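# Set the wooden crate onto its stand

## Task

Lift the wooden crate and place it on its stand, never letting it drop on the way.

## Robot and tools

Robot: two arms, left_arm and right_arm, each with a two-finger gripper. Their root links sit at about (+0.045, +0.371, 0) m for left_arm and (-0.004, -0.233, 0) m for right_arm, both turned almost not at all. A two-camera stand is fixed to the floor behind them. Loose objects may now and then get a short shove from outside.

Frame: all positions, orientations and targets use the scene frame. Its origin is at table-top height, halfway between the nominal bases. +x points out over the table, +z points up, and +y points toward left_arm. Arm names do not match image sides. On each gripper, the fingers extend along its own +z and open and close along its own y. end_effector_position is the point between the pads, roughly 1 cm behind the fingertips.

The row: every motion command uses rows of 14 numbers, each in [-1, 1], covering both arms even when only one moves. The order is dx, dy, dz, rx, ry, rz, opening for left_arm, then those seven for right_arm. The first six per arm are offsets, not poses. They are measured along scene axes from that arm's Hand target as it stood when the action or move began, and rotation happens about the Hand target position. 1.0 equals 0.6 m of travel or 180 degrees. rx, ry, rz form a single rotation vector. A translation longer than 1.0 may be shrunk along its direction. Opening is absolute: +1 is fully open (0.093 m) and -1 is closed. Sending 0 for all six pose numbers re-commands the current Hand target, so a 0 counts as a command. To keep a gripper as it is, resend its current opening.

execute_actions(actions, cameras): actions holds a list of actions. Each action is a list of up to 15 rows, one per 1/30 s step, lasting 0.5 s in total. If there are fewer rows, the last row repeats. Each row counts from the action's start pose and not from the row before, and each new action starts from the updated Hand target, so resending the same offset moves the arm again. An empty list returns state, images and the scene number. cameras: list of names, ["all"], or [] for none.

move(target, speed, blend, opening_speed, grip_force, blocking, cameras): drives each gripper in a straight line toward target. target is one 14-number row, or a list of up to 15 rows whose offsets all count from the same starting Hand targets. speed is in m/s, from 0.002 to 2.9, default 0.25; rotation is capped at twice that in rad/s. It can be one value or one per target. blend is a corner-rounding radius in m (0 means stop at each point). opening_speed is the rate of change on the -1..+1 scale per second, at least 0.2. grip_force is the pad force limit in N, 10 to 50; it stays set until changed, and lower values close slowly. blocking=false returns after about 0.5 s while motion continues. A move lasts at most 10 s and does not avoid obstacles or the other arm. Its result adds a move: line with the ending (done, off_target, moving, held, fault) and limits (paced = clipped, held = steps withheld). done means at rest within 10 mm and 2 degrees. It says nothing about contact.

wait(seconds 0 to 10): lets time pass while commands are held; a running move keeps going. stop(): brakes a running move, which needs some distance. zoom_image(camera, region [x0, y0, x1, y1] in pixels, at most 504 by 504) enlarges part of the latest image from cam_high, cam_low, cam_left_wrist or cam_right_wrist. read_manual gives licence texts only. finished_scene(scene = current scene number) ends the scene and cannot be reversed. The crate must rest on the stand with nothing holding it.

Cameras: cam_high and cam_low are 504x504; cam_left_wrist and cam_right_wrist are 672x504.

Results: per arm you get end_effector_position (m), end_effector_quat_wxyz, Hand target (the base for the next offsets), grip_measured, Joint positions (last entry is finger opening in m), Joint velocities, joint torques, and Tool commands when present. Reported poses can be off by a few cm. Because of weight and friction the gripper often stops short, sags or tilts, so check after every move and send the missing distance or a corrective rotation. Orientation commands are limited to 40 degrees from the measured orientation at each step.

Gripping: pads meet at a reading near -0.94. For an object w mm wide, expect about -0.94 + 0.0208*w, with a possible offset of up to +0.02. For a firm grip on a rigid flat-sided object, send at least 0.24 below that reading. Keep sending the same number while carrying. To let go, send a value well above the width reading. A sudden very low command gives a short hard squeeze.

Avoid: dropping the crate, releasing it while it is still moving, and anything ending up off the table. Do not strike the table, stand or fixtures hard, and do not let the two arms, grippers or wrist cameras touch each other. Do not close one gripper on the other. Do not strain the camera cables. Do not sweep a path close to an arm's own base. Do not keep pressing into contact; pull the target back past the gripper instead. Prefer moderate speeds. Motors heat while loaded, stretched out or pushing: a MOTOR HOT line appears at 75 °C, the arm folds and stops working at 90 °C, and it goes limp at 100 °C.

Each tool is called after "Emit:" as name([rows], argument=value, ...), one row to a line, values as JSON.

## Session

Emit:
execute_actions(actions=[])

Scene clock: 0.00 s.
left_arm: end_effector_position=(+0.2916, +0.1239, +0.2543) grip_measured=+1.000 end_effector_quat_wxyz=(+0.473, +0.097, +0.786, -0.387) | right_arm: end_effector_position=(+0.2979, -0.2274, +0.1571) grip_measured=+1.000 end_effector_quat_wxyz=(+0.550, +0.127, +0.823, +0.067)
Joint positions: left_arm=[-0.753 0.934 0.653 0.024 0.043 -0.552 0.093] | right_arm=[0.067 0.774 0.346 0.029 0.092 0.314 0.093]
Joint velocities: within noise
Joint torques (N m): no reading
Heat: left arm: 34 °C; right arm: 34 °C.
Hand target: left_arm +0.2915, +0.1239, +0.2565; +0.473, +0.097, +0.785, -0.388 | right_arm +0.2984, -0.2274, +0.1597; +0.551, +0.127, +0.822, +0.068
Tool commands: left_gripper/opening=+1.0 right_gripper/opening=+1.0

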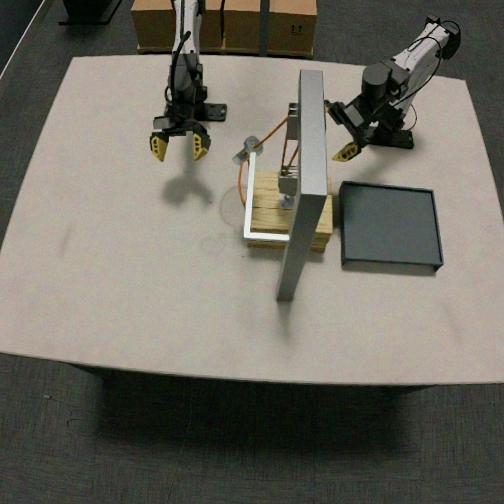

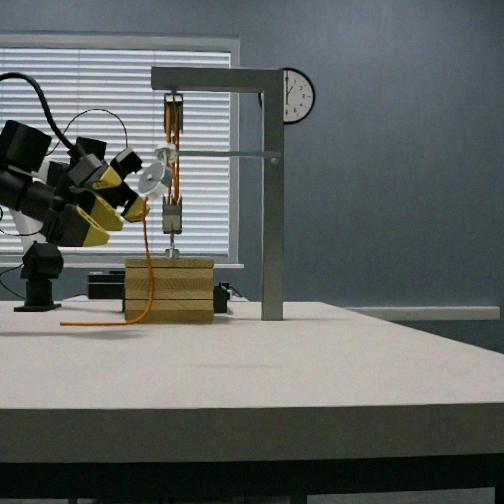

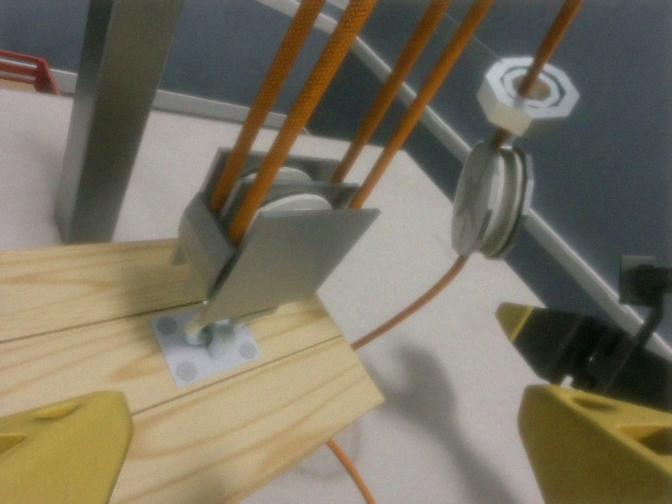

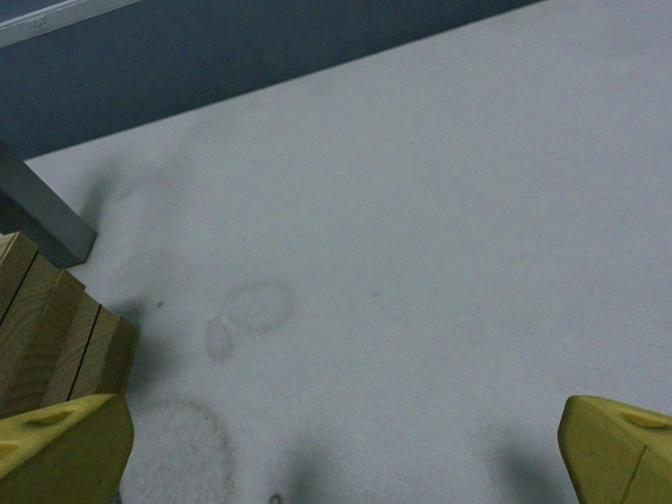

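Emit:
zoom_image(camera="cam_high", region=[210, 60, 460, 310])

Emit:
zoom_image(camera="cam_low", region=[0, 50, 330, 350])

Emit:
zoom_image(camera="cam_left_wrist", region=[0, 0, 504, 504])

Emit:
zoom_image(camera="cam_right_wrist", region=[0, 100, 404, 504])

Scaled by 2.016.

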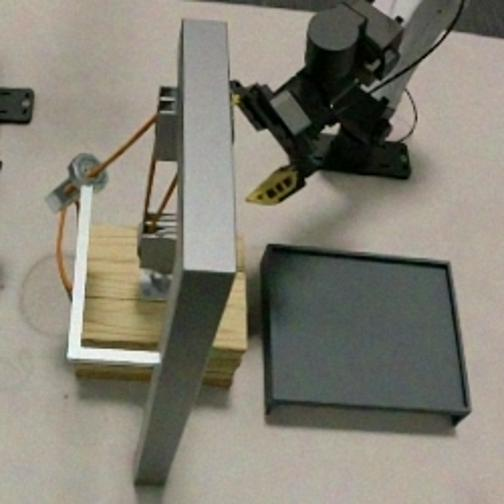

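Scaled by 1.527.

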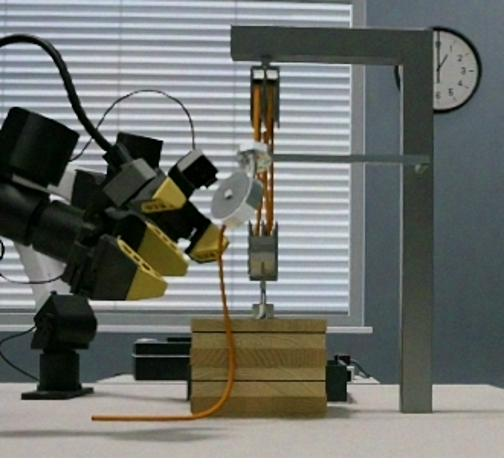

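Scaled by 1.000.

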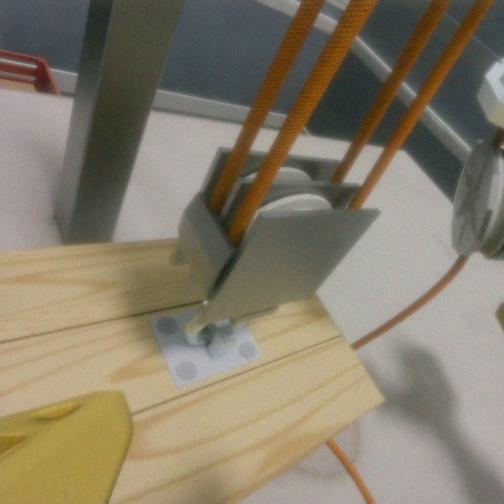

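Scaled by 1.248.

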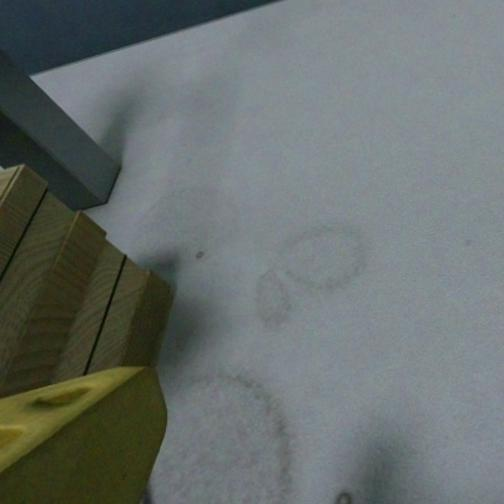

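Emit:
zoom_image(camera="cam_left_wrist", region=[420, 0, 672, 252])

Emit:
zoom_image(camera="cam_low", region=[110, 130, 220, 240])

Emit:
zoom_image(camera="cam_high", region=[190, 130, 310, 250])

Emit:
zoom_image(camera="cam_low", region=[20, 230, 270, 350])

Emit:
zoom_image(camera="cam_left_wrist", region=[120, 120, 400, 400])

Scaled by 2.000.

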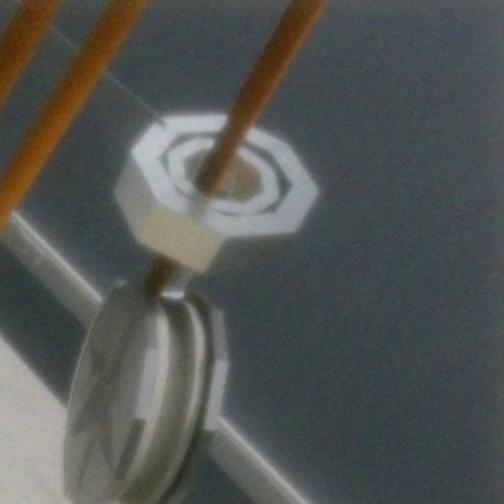

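Scaled by 4.582.

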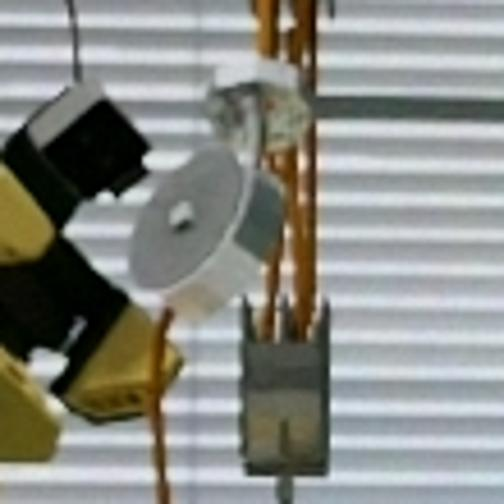

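Scaled by 4.200.

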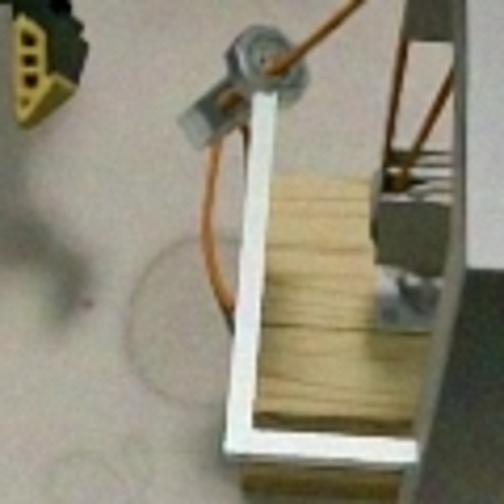

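Scaled by 2.016.

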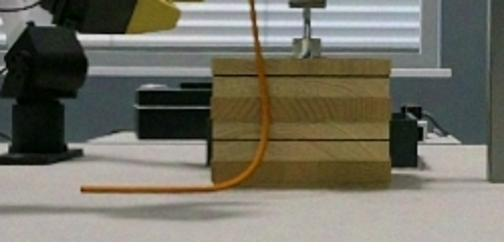

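Scaled by 1.800.

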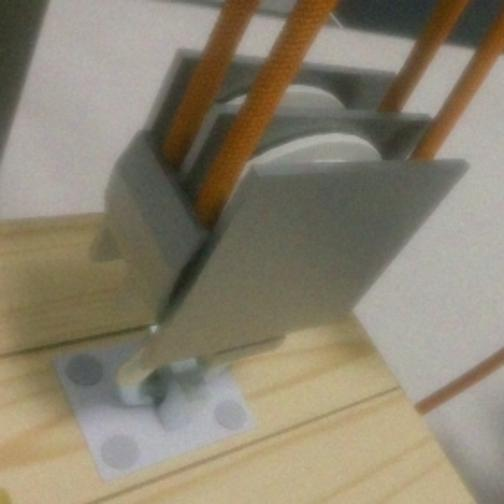

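Emit:
move(target=[-0.036, 0.36, 0.0225, 0.225, 0.142, 0.138, 1, 0.003, -0.038, -0.017, -0.0486, -0.1713, 0.1854, 1], speed=0.3, cameras=["all"])

Scene clock: 154.03 s.
left_arm: end_effector_position=(+0.2694, +0.3370, +0.2637) grip_measured=+1.000 end_effector_quat_wxyz=(+0.298, -0.001, +0.954, -0.007) | right_arm: end_effector_position=(+0.2967, -0.2462, +0.1261) grip_measured=+1.000 end_effector_quat_wxyz=(+0.660, -0.143, +0.705, +0.219)
Joint positions: left_arm=[-0.23 0.988 1.287 -1.275 -0.125 -0.206 0.093] | right_arm=[-0.563 1.613 0.116 1.424 -1.08 0.056 0.093]
Joint torques (N m): left_arm=[0.51 -0.87 8.7 1.37 -0.16 0.13] | right_arm=[-0.75 -2.47 5.6 3.43 -0.06 0]
Heat: left arm: 42 °C; right arm: 42 °C.
Hand target: left_arm +0.2699, +0.3399, +0.2700; +0.301, +0.001, +0.954, +0.000 | right_arm +0.3002, -0.2502, +0.1494; +0.712, -0.175, +0.653, +0.191
Off the commanded pose: left_arm 0.007 m, 1 deg | right_arm 0.024 m, 10 deg.
joint sent to its limit (right arm) — joint 4 (wrist pitch), upper limit. The joint targets are off in orientation, not in position.
move: off_target (right_arm)

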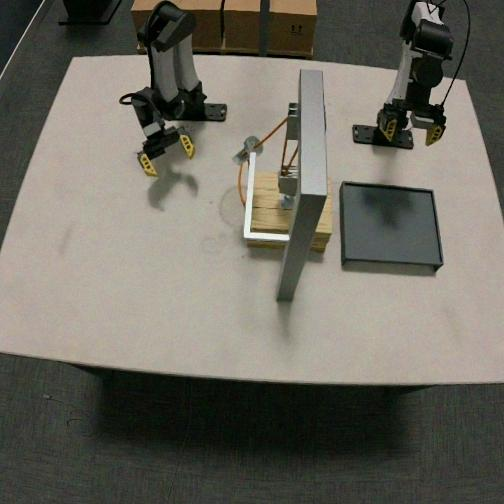

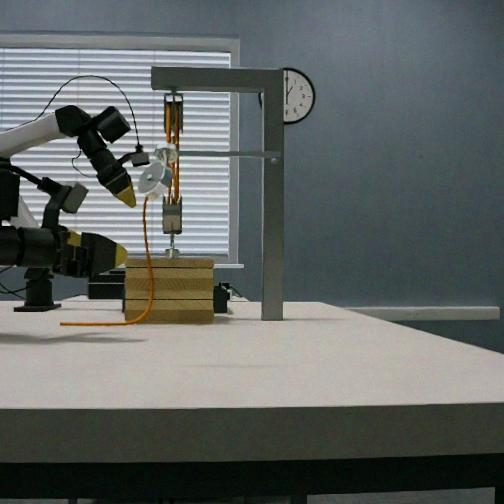

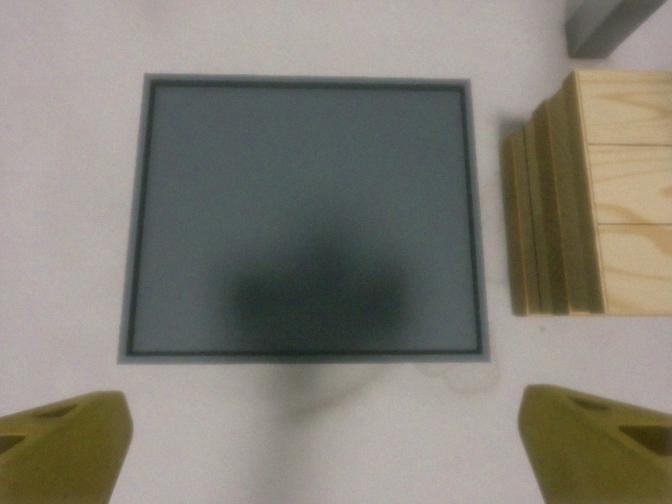

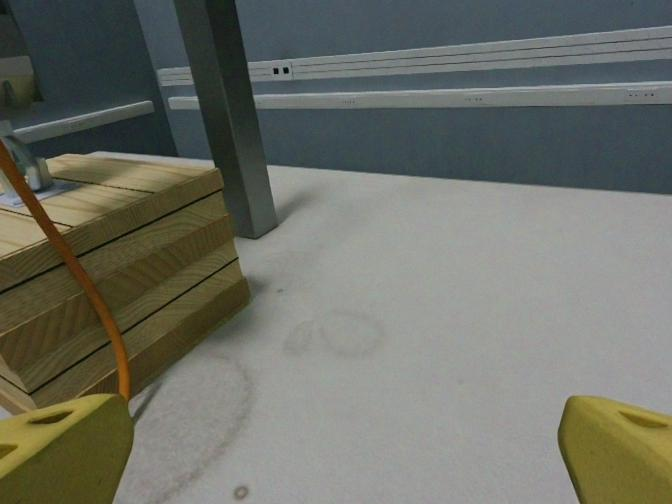

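Emit:
move(target=[0.177, 0.367, -0.117, -0.1524, 0.1524, 0.4835, 1, 0, 0.142, -0.049, -0.0431, 0.0511, 0.1108, 0.3], speed=0.3, cameras=["all"])

Scene clock: 237.90 s.
left_arm: end_effector_position=(+0.3732, +0.5592, +0.2001) grip_measured=+1.000 end_effector_quat_wxyz=(-0.045, +0.701, -0.712, +0.007) | right_arm: end_effector_position=(+0.2973, -0.1671, +0.1106) grip_measured=+0.303 end_effector_quat_wxyz=(+0.592, -0.299, +0.691, +0.286)
Joint positions: left_arm=[0.528 1.952 2.047 -1.575 -0.01 -1.039 0.093] | right_arm=[-0.308 1.526 0.226 0.97 -1.143 -0.26 0.06]
Joint torques (N m): left_arm=[0.25 -8.69 8.27 0.43 0.06 -0.12] | right_arm=[0.79 -5.35 7.21 1.71 -0.17 -0.26]
Heat: left arm: 43 °C; right arm: 46 °C.
Hand target: left_arm +0.3761, +0.5602, +0.1998; +0.000, +0.707, -0.707, +0.000 | right_arm +0.3003, -0.1650, +0.1201; +0.601, -0.317, +0.679, +0.280
Off the commanded pose: left_arm 0.003 m, 5 deg | right_arm 0.010 m, 3 deg.
joint sent to its limit (left arm) — joint 4 (wrist pitch), lower limit. The joint targets are off in orientation, not in position.
move: off_target (left_arm, right_arm)

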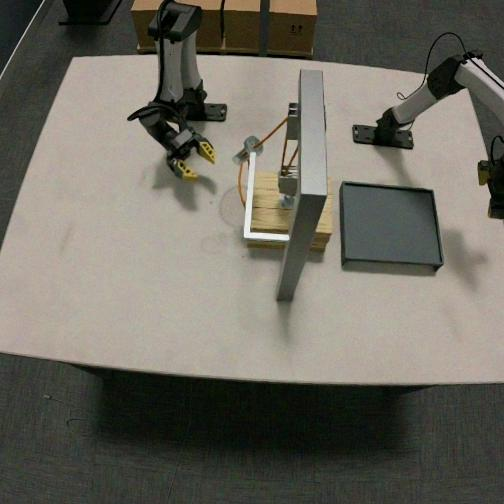

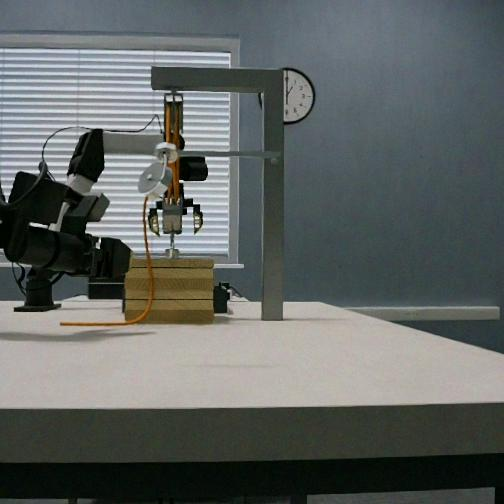

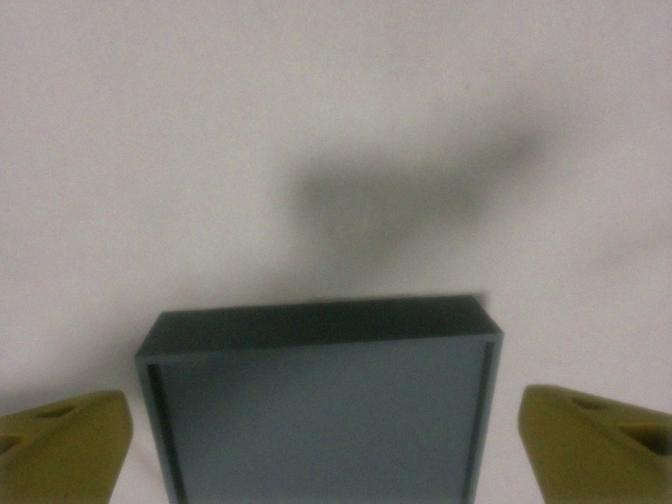

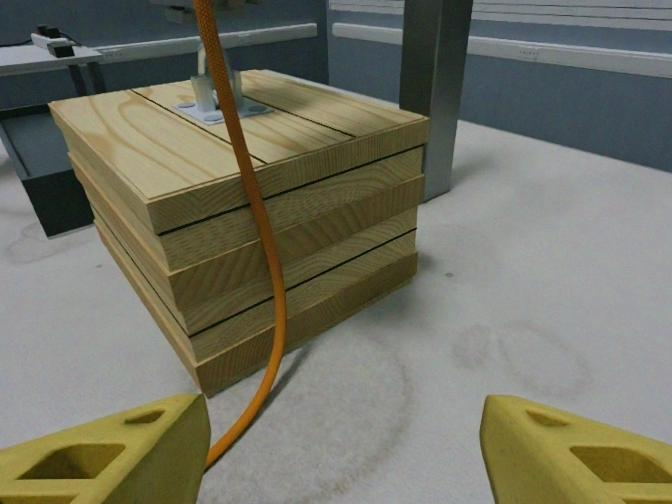

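Emit:
move(target=[0, -0.042, -0.27, 0, 0, 0, 1, 0.066, 0.1417, 0.008, 0, 0, 0, 0.3], speed=0.2, cameras=["cam_right_wrist", "cam_low", "cam_left_wrist"])

Scene clock: 265.70 s.
left_arm: end_effector_position=(+0.3767, +0.5385, +0.0469) grip_measured=+1.000 end_effector_quat_wxyz=(-0.010, +0.704, -0.710, -0.001) | right_arm: end_effector_position=(+0.3332, -0.0817, +0.1222) grip_measured=+0.303 end_effector_quat_wxyz=(+0.596, -0.319, +0.681, +0.282)
Joint positions: left_arm=[0.476 1.976 1.468 -1.044 -0.007 -1.099 0.093] | right_arm=[0.094 1.626 0.332 1.11 -0.775 -0.126 0.06]
Joint torques (N m): left_arm=[-0.34 -9.29 5.33 0.51 0.05 -0.12] | right_arm=[0.61 -3.43 7.6 2.26 0.13 -0.01]
Heat: left arm: 46 °C; right arm: 40 °C.
Hand target: left_arm +0.3761, +0.5349, +0.0378; +0.000, +0.707, -0.707, +0.000 | right_arm +0.3398, -0.0800, +0.1248; +0.601, -0.317, +0.679, +0.280
Off the commanded pose: left_arm 0.010 m, 1 deg | right_arm 0.007 m, 1 deg.
move: done
Images, in order (width x height): cam_low 504x504, cam_left_wrist 672x504, cam_right_wrist 672x504.

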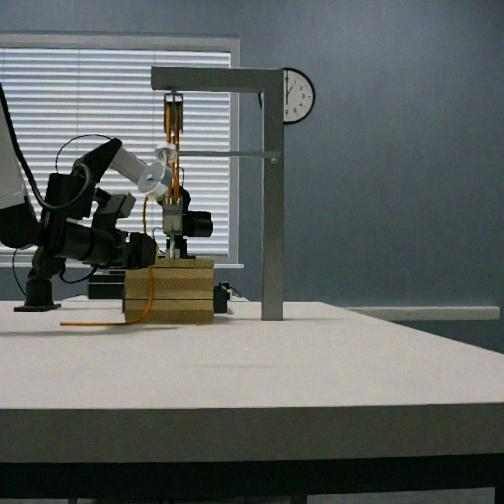

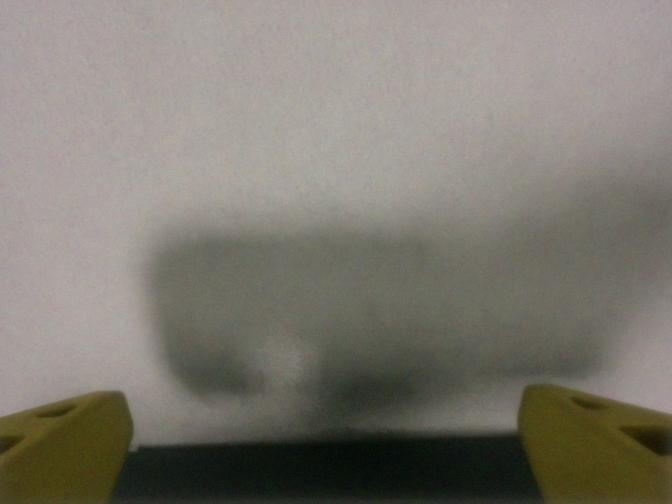

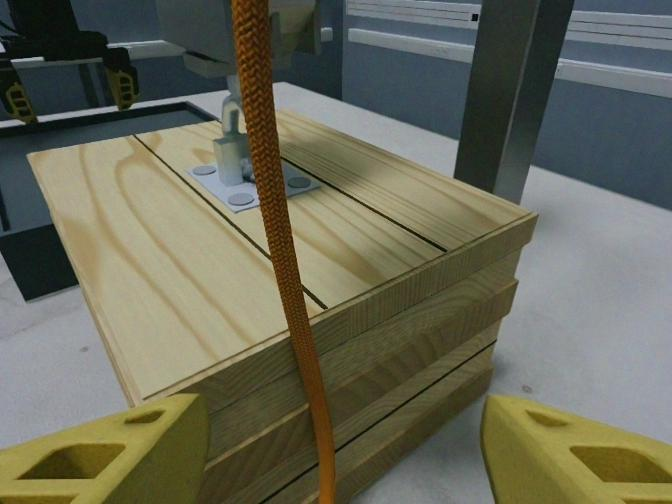

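Emit:
move([
  [0, 0, 0, 0, 0, 0, 1, 0, 0, 0.045, 0, 0, 0, 0.3],
  [0, 0, 0, 0, 0, 0, 1, 0.0083, 0.04, 0.045, 0, 0, 0, 0.3],
], speed=0.15, blend=0.01, cameras=["cam_right_wrist", "cam_low", "cam_high"])

Scene clock: 284.90 s.
left_arm: end_effector_position=(+0.3768, +0.5385, +0.0469) grip_measured=+1.000 end_effector_quat_wxyz=(-0.010, +0.704, -0.710, -0.001) | right_arm: end_effector_position=(+0.3389, -0.0574, +0.1465) grip_measured=+0.303 end_effector_quat_wxyz=(+0.597, -0.321, +0.679, +0.281)
Joint positions: left_arm=[0.476 1.976 1.468 -1.043 -0.007 -1.099 0.093] | right_arm=[0.191 1.537 0.399 0.973 -0.682 -0.106 0.06]
Joint torques (N m): left_arm=[-0.38 -9.26 5.35 0.51 0.04 -0.12] | right_arm=[0.43 -4.53 8.75 2.06 0.12 0.03]
Heat: left arm: 44 °C; right arm: 41 °C.
Hand target: left_arm +0.3761, +0.5349, +0.0378; +0.000, +0.707, -0.707, +0.000 | right_arm +0.3447, -0.0560, +0.1518; +0.601, -0.317, +0.679, +0.280
Off the commanded pose: left_arm 0.010 m, 1 deg | right_arm 0.008 m, 1 deg.
move: done
Images, in order (width x height): cam_high 504x504, cam_low 504x504, cam_right_wrist 672x504.

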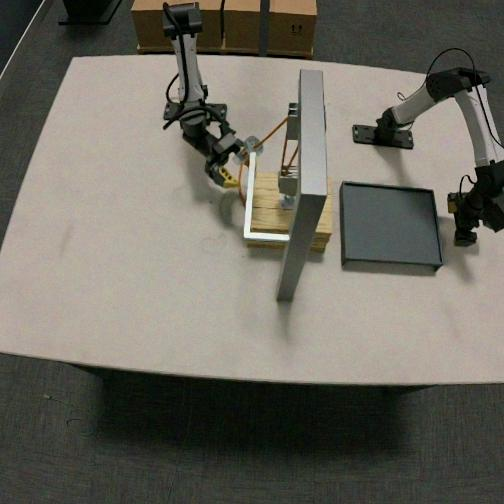

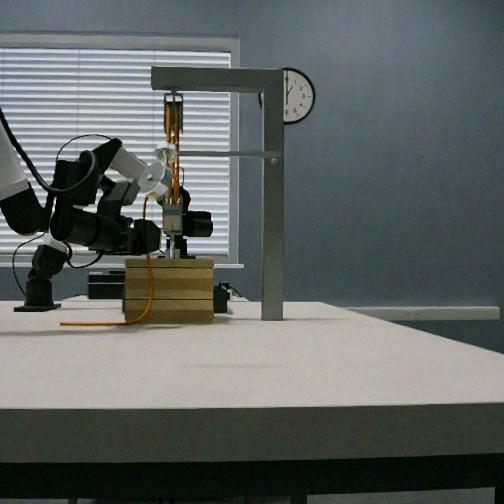

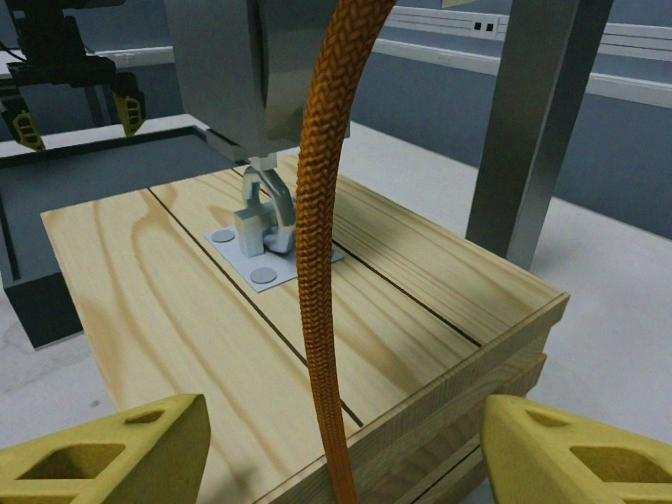

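Emit:
move([
  [0, 0, 0, 0, 0, 0, 1, 0.016, 0.019, 0, 0, 0, 0, 0.3],
  [0, 0, 0, 0, 0, 0, 1, 0.016, 0.019, 0, 0, 0, 0, -1],
], speed=0.15, cameras=["cam_right_wrist", "cam_low"])

Scene clock: 295.93 s.
left_arm: end_effector_position=(+0.3768, +0.5385, +0.0469) grip_measured=+1.000 end_effector_quat_wxyz=(-0.010, +0.704, -0.710, -0.001) | right_arm: end_effector_position=(+0.3482, -0.0473, +0.1509) grip_measured=-0.965 end_effector_quat_wxyz=(+0.601, -0.321, +0.677, +0.280)
Joint positions: left_arm=[0.476 1.976 1.468 -1.043 -0.007 -1.099 0.093] | right_arm=[0.225 1.566 0.443 0.971 -0.646 -0.099 0]
Joint torques (N m): left_arm=[-0.32 -9.26 5.33 0.51 0.05 -0.12] | right_arm=[0.87 -3.56 8.77 2.18 0.15 0.02]
Heat: left arm: 43 °C; right arm: 42 °C.
Hand target: left_arm +0.3761, +0.5349, +0.0378; +0.000, +0.707, -0.707, +0.000 | right_arm +0.3544, -0.0446, +0.1518; +0.601, -0.317, +0.679, +0.280
Off the commanded pose: left_arm 0.010 m, 1 deg | right_arm 0.007 m, 1 deg.
move: done
Images, in order (width x height): cam_low 504x504, cam_right_wrist 672x504.

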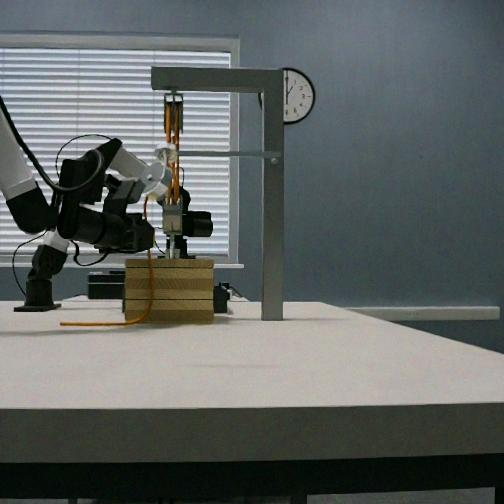

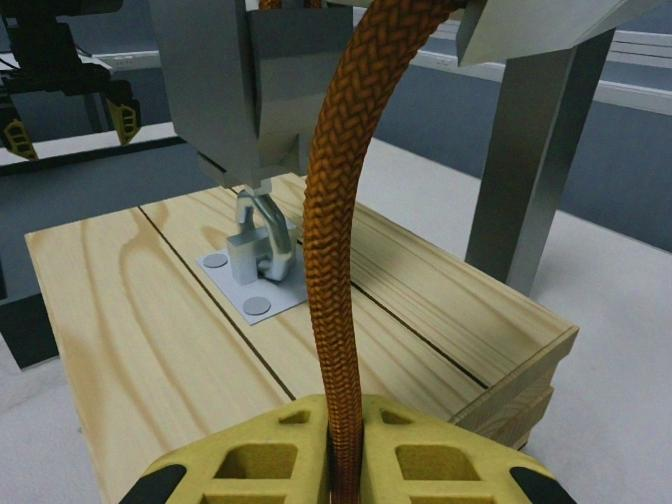

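Emit:
move(target=[0, 0, 0, 0, 0, 0, 1, -0.024, -0.359, -0.0117, -0.2239, -0.1217, -0.0933, -1], speed=0.1, cameras=["all"])

Scene clock: 320.50 s.
left_arm: end_effector_position=(+0.3768, +0.5385, +0.0469) grip_measured=+1.000 end_effector_quat_wxyz=(-0.010, +0.704, -0.710, -0.001) | right_arm: end_effector_position=(+0.3211, -0.1970, +0.2133) grip_measured=-0.971 end_effector_quat_wxyz=(+0.686, -0.530, +0.486, -0.109)
Joint positions: left_arm=[0.476 1.976 1.468 -1.043 -0.007 -1.099 0.093] | right_arm=[-0.345 1.171 0.376 0.73 -1.014 -1.042 0]
Joint torques (N m): left_arm=[-0.34 -9.25 5.34 0.51 0.04 -0.12] | right_arm=[-10.19 0.51 1.57 0 1.73 -0.13]
Heat: left arm: 41 °C; right arm: 42 °C.
Hand target: left_arm +0.3761, +0.5349, +0.0378; +0.000, +0.707, -0.707, +0.000 | right_arm +0.3400, -0.2600, +0.1448; +0.605, -0.449, +0.647, -0.121
Off the commanded pose: left_arm 0.010 m, 1 deg | right_arm 0.095 m, 23 deg.
move: off_target (right_arm)

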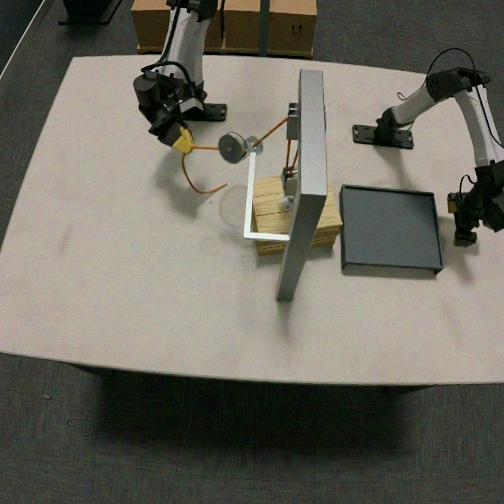

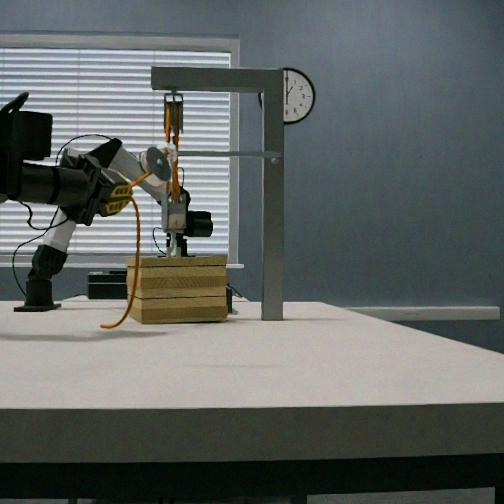

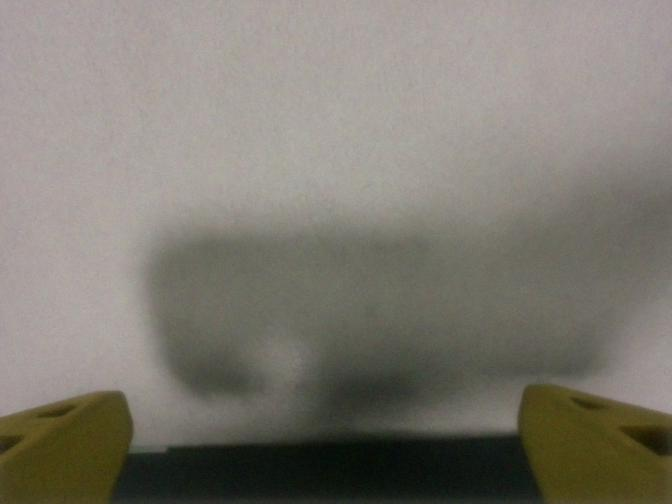

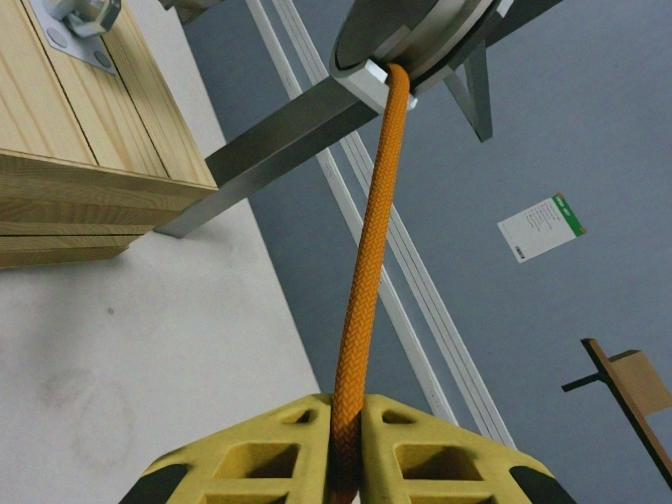

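Emit:
move(target=[0, 0, 0, 0, 0, 0, 1, -0.0167, -0.2, -0.025, -0.2233, -0.121, -0.0936, -1], speed=0.08, cameras=["all"])

Scene clock: 337.93 s.
left_arm: end_effector_position=(+0.3768, +0.5385, +0.0469) grip_measured=+1.000 end_effector_quat_wxyz=(-0.010, +0.704, -0.710, -0.001) | right_arm: end_effector_position=(+0.3071, -0.2776, +0.1601) grip_measured=-0.971 end_effector_quat_wxyz=(+0.603, -0.602, +0.347, -0.392)
Joint positions: left_arm=[0.476 1.976 1.468 -1.043 -0.007 -1.099 0.093] | right_arm=[-0.647 1.576 0.202 1.45 -1.116 -1.557 0]
Joint torques (N m): left_arm=[-0.38 -9.26 5.33 0.5 0.04 -0.13] | right_arm=[-13.22 2.18 2.44 1.59 3.2 -0.38]
Heat: left arm: 41 °C; right arm: 40 °C.
Hand target: left_arm +0.3761, +0.5349, +0.0378; +0.000, +0.707, -0.707, +0.000 | right_arm +0.3300, -0.3799, +0.1298; +0.500, -0.500, +0.501, -0.499
Off the commanded pose: left_arm 0.010 m, 1 deg | right_arm 0.109 m, 27 deg.
move: off_target (right_arm)

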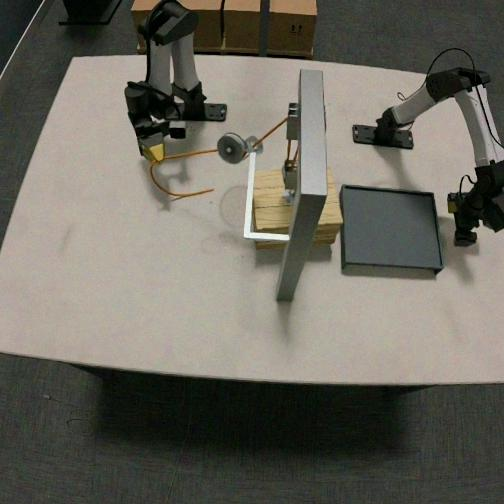

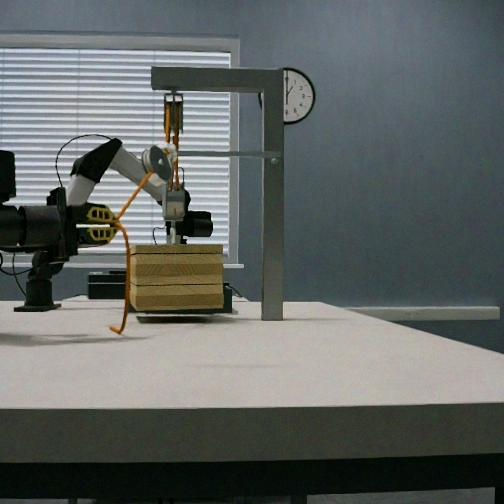

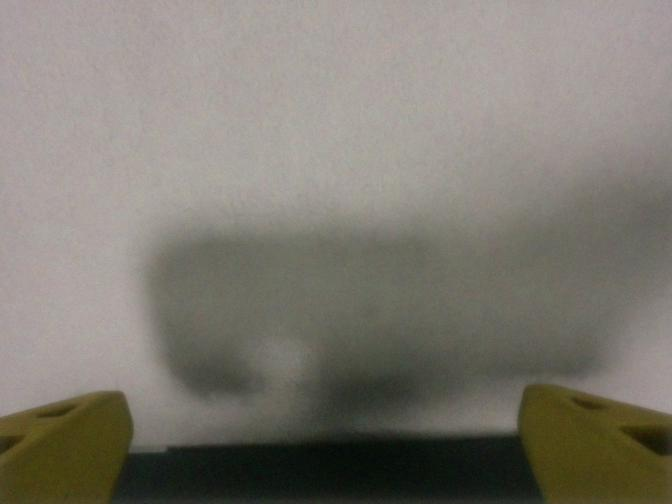

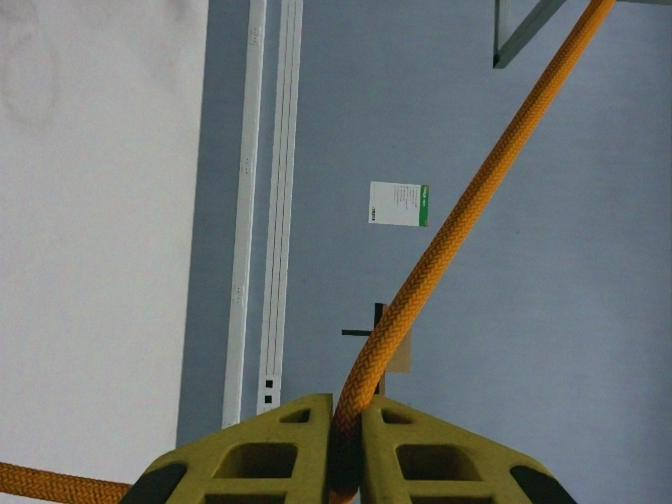

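Emit:
move(target=[0, 0, 0, 0, 0, 0, 1, -0.04, -0.19, -0.04, 0, 0, 0, -1], speed=0.07, cameras=["cam_high", "cam_low", "cam_right_wrist"])

Scene clock: 363.47 s.
left_arm: end_effector_position=(+0.3768, +0.5385, +0.0469) grip_measured=+1.000 end_effector_quat_wxyz=(-0.010, +0.704, -0.710, -0.001) | right_arm: end_effector_position=(+0.2881, -0.3934, +0.1220) grip_measured=-0.971 end_effector_quat_wxyz=(+0.590, -0.594, +0.385, -0.388)
Joint positions: left_arm=[0.476 1.976 1.468 -1.043 -0.007 -1.099 0.093] | right_arm=[-1.029 1.916 0.444 1.449 -1.443 -1.6 0]
Joint torques (N m): left_arm=[-0.35 -9.26 5.34 0.51 0.04 -0.12] | right_arm=[-10.25 -1.17 8.46 1.51 2.95 -0.02]
Heat: left arm: 40 °C; right arm: 39 °C.
Hand target: left_arm +0.3761, +0.5349, +0.0378; +0.000, +0.707, -0.707, +0.000 | right_arm +0.3060, -0.4940, +0.1058; +0.500, -0.500, +0.501, -0.499
Off the commanded pose: left_arm 0.010 m, 1 deg | right_arm 0.103 m, 24 deg.
move: off_target (right_arm)
Images, in order (width x height): cam_high 504x504, cam_low 504x504, cam_right_wrist 672x504.

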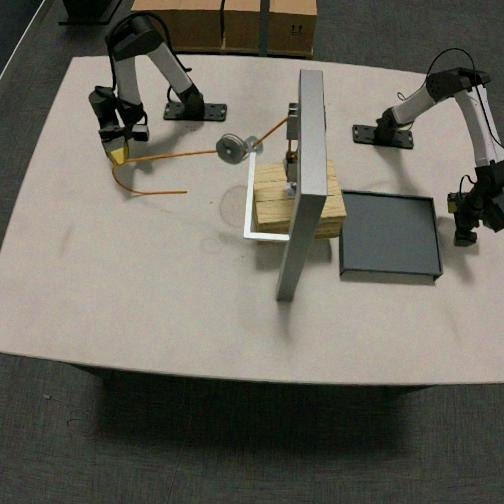

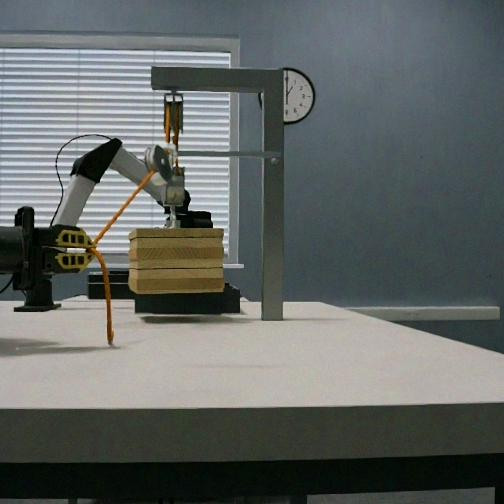

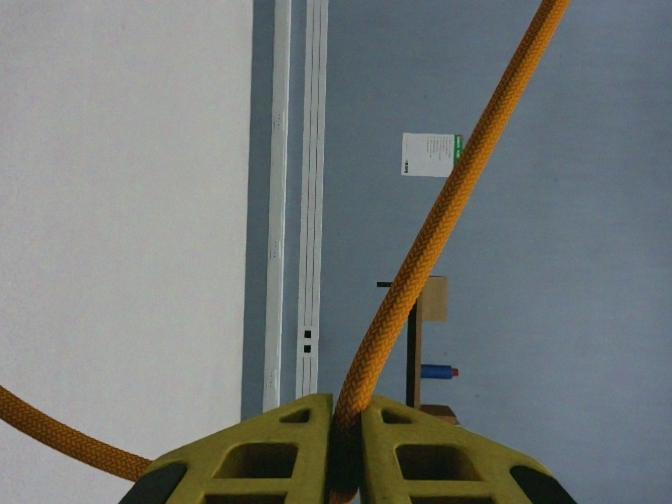

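Emit:
move(target=[0, 0, 0, 0, 0, 0, 1, 0.007, -0.16, -0.017, 0, 0, -0.083, -1], speed=0.07, cameras=["all"])

Scene clock: 371.33 s.
left_arm: end_effector_position=(+0.3768, +0.5385, +0.0469) grip_measured=+1.000 end_effector_quat_wxyz=(-0.010, +0.704, -0.710, -0.001) | right_arm: end_effector_position=(+0.2850, -0.4479, +0.1168) grip_measured=-0.971 end_effector_quat_wxyz=(+0.573, -0.576, +0.410, -0.415)
Joint positions: left_arm=[0.476 1.976 1.468 -1.043 -0.007 -1.099 0.093] | right_arm=[-1.124 2.017 0.574 1.448 -1.447 -1.574 0]
Joint torques (N m): left_arm=[-0.35 -9.25 5.34 0.5 0.04 -0.12] | right_arm=[-11.06 -1.63 10.44 1.41 4.24 0.06]
Heat: left arm: 41 °C; right arm: 39 °C.
Hand target: left_arm +0.3761, +0.5349, +0.0378; +0.000, +0.707, -0.707, +0.000 | right_arm +0.3102, -0.5899, +0.0956; +0.431, -0.430, +0.561, -0.560
Off the commanded pose: left_arm 0.010 m, 1 deg | right_arm 0.146 m, 34 deg.
move: off_target (right_arm)

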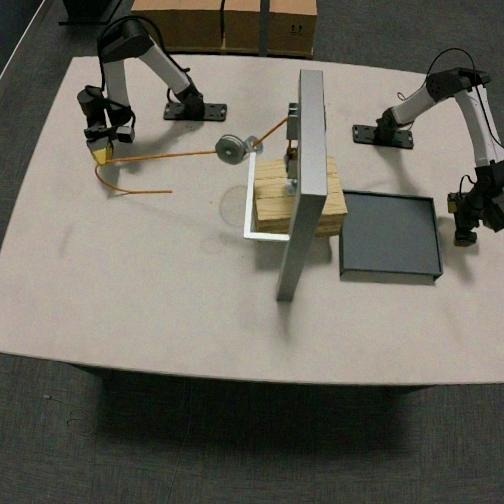

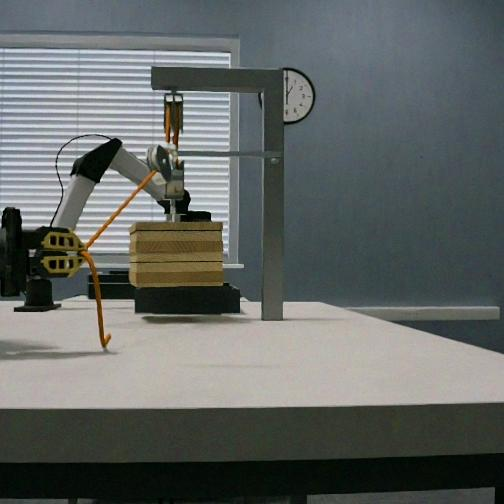

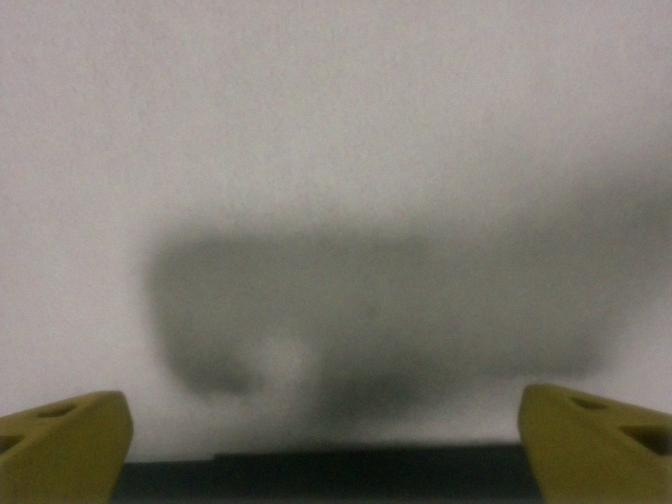

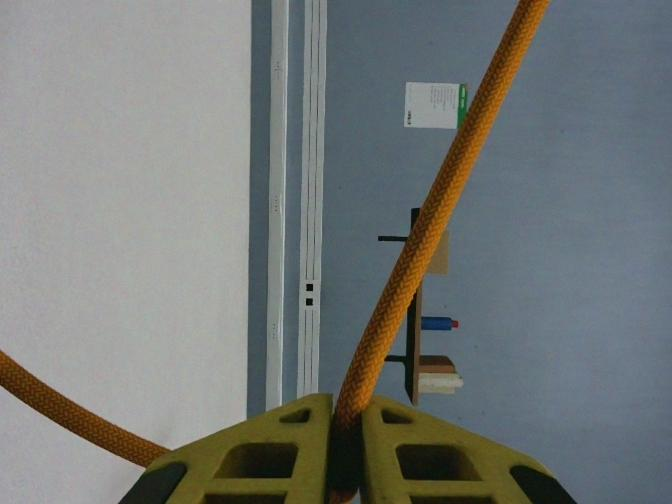

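Emit:
move(target=[0, 0, 0, 0, 0, 0, 1, 0.0, -0.1, -0.01, 0, 0, 0, -1], speed=0.07, cameras=["cam_high", "cam_low"])

Scene clock: 379.37 s.
left_arm: end_effector_position=(+0.3768, +0.5385, +0.0469) grip_measured=+1.000 end_effector_quat_wxyz=(-0.010, +0.704, -0.710, -0.001) | right_arm: end_effector_position=(+0.2976, -0.5138, +0.1090) grip_measured=-0.971 end_effector_quat_wxyz=(+0.557, -0.573, +0.409, -0.442)
Joint positions: left_arm=[0.476 1.976 1.468 -1.043 -0.007 -1.099 0.093] | right_arm=[-1.169 2.191 0.828 1.447 -1.447 -1.538 0]
Joint torques (N m): left_arm=[-0.35 -9.26 5.34 0.51 0.04 -0.12] | right_arm=[-10.19 -3.12 10.54 1.08 4.01 0.15]
Heat: left arm: 41 °C; right arm: 43 °C.
Hand target: left_arm +0.3761, +0.5349, +0.0378; +0.000, +0.707, -0.707, +0.000 | right_arm +0.3102, -0.6500, +0.0897; +0.431, -0.430, +0.561, -0.560
Off the commanded pose: left_arm 0.010 m, 1 deg | right_arm 0.138 m, 31 deg.
move: off_target (right_arm)
Images, in order (width x height): cam_high 504x504, cam_low 504x504.

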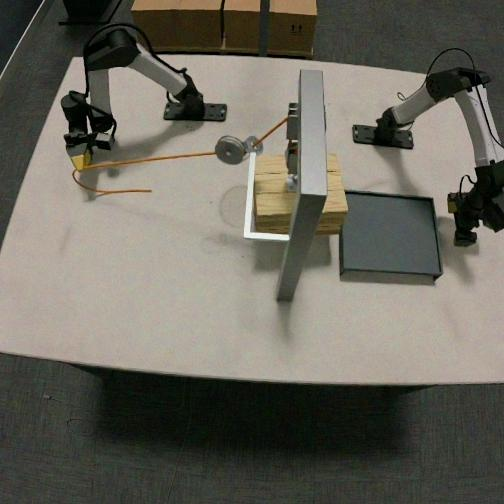

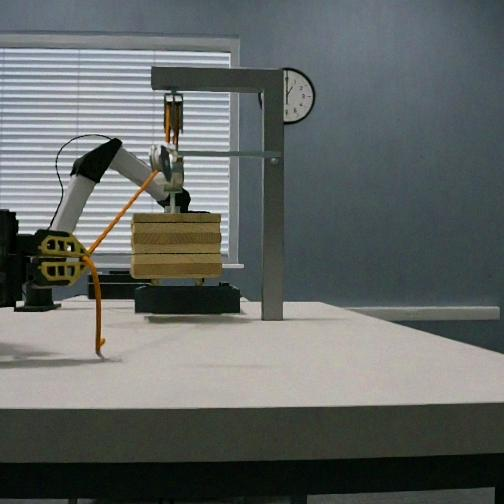

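Emit:
zoom_image(camera="cam_high", region=[230, 140, 470, 310])

Emit:
zoom_image(camera="cam_low", region=[110, 180, 290, 340])

Scaled by 2.100.

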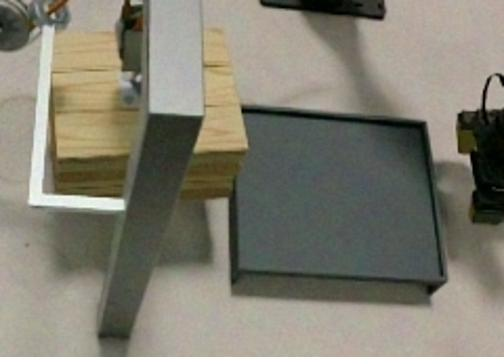

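Scaled by 2.800.

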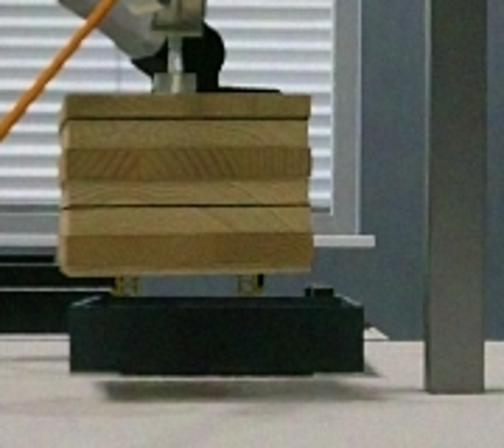

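Emit:
zoom_image(camera="cam_high", region=[240, 145, 360, 265])

Scaled by 4.200.

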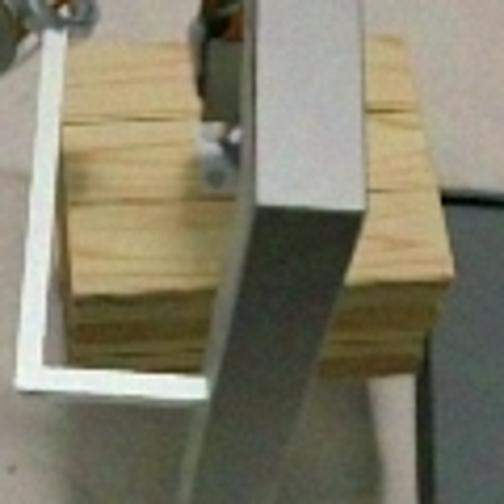

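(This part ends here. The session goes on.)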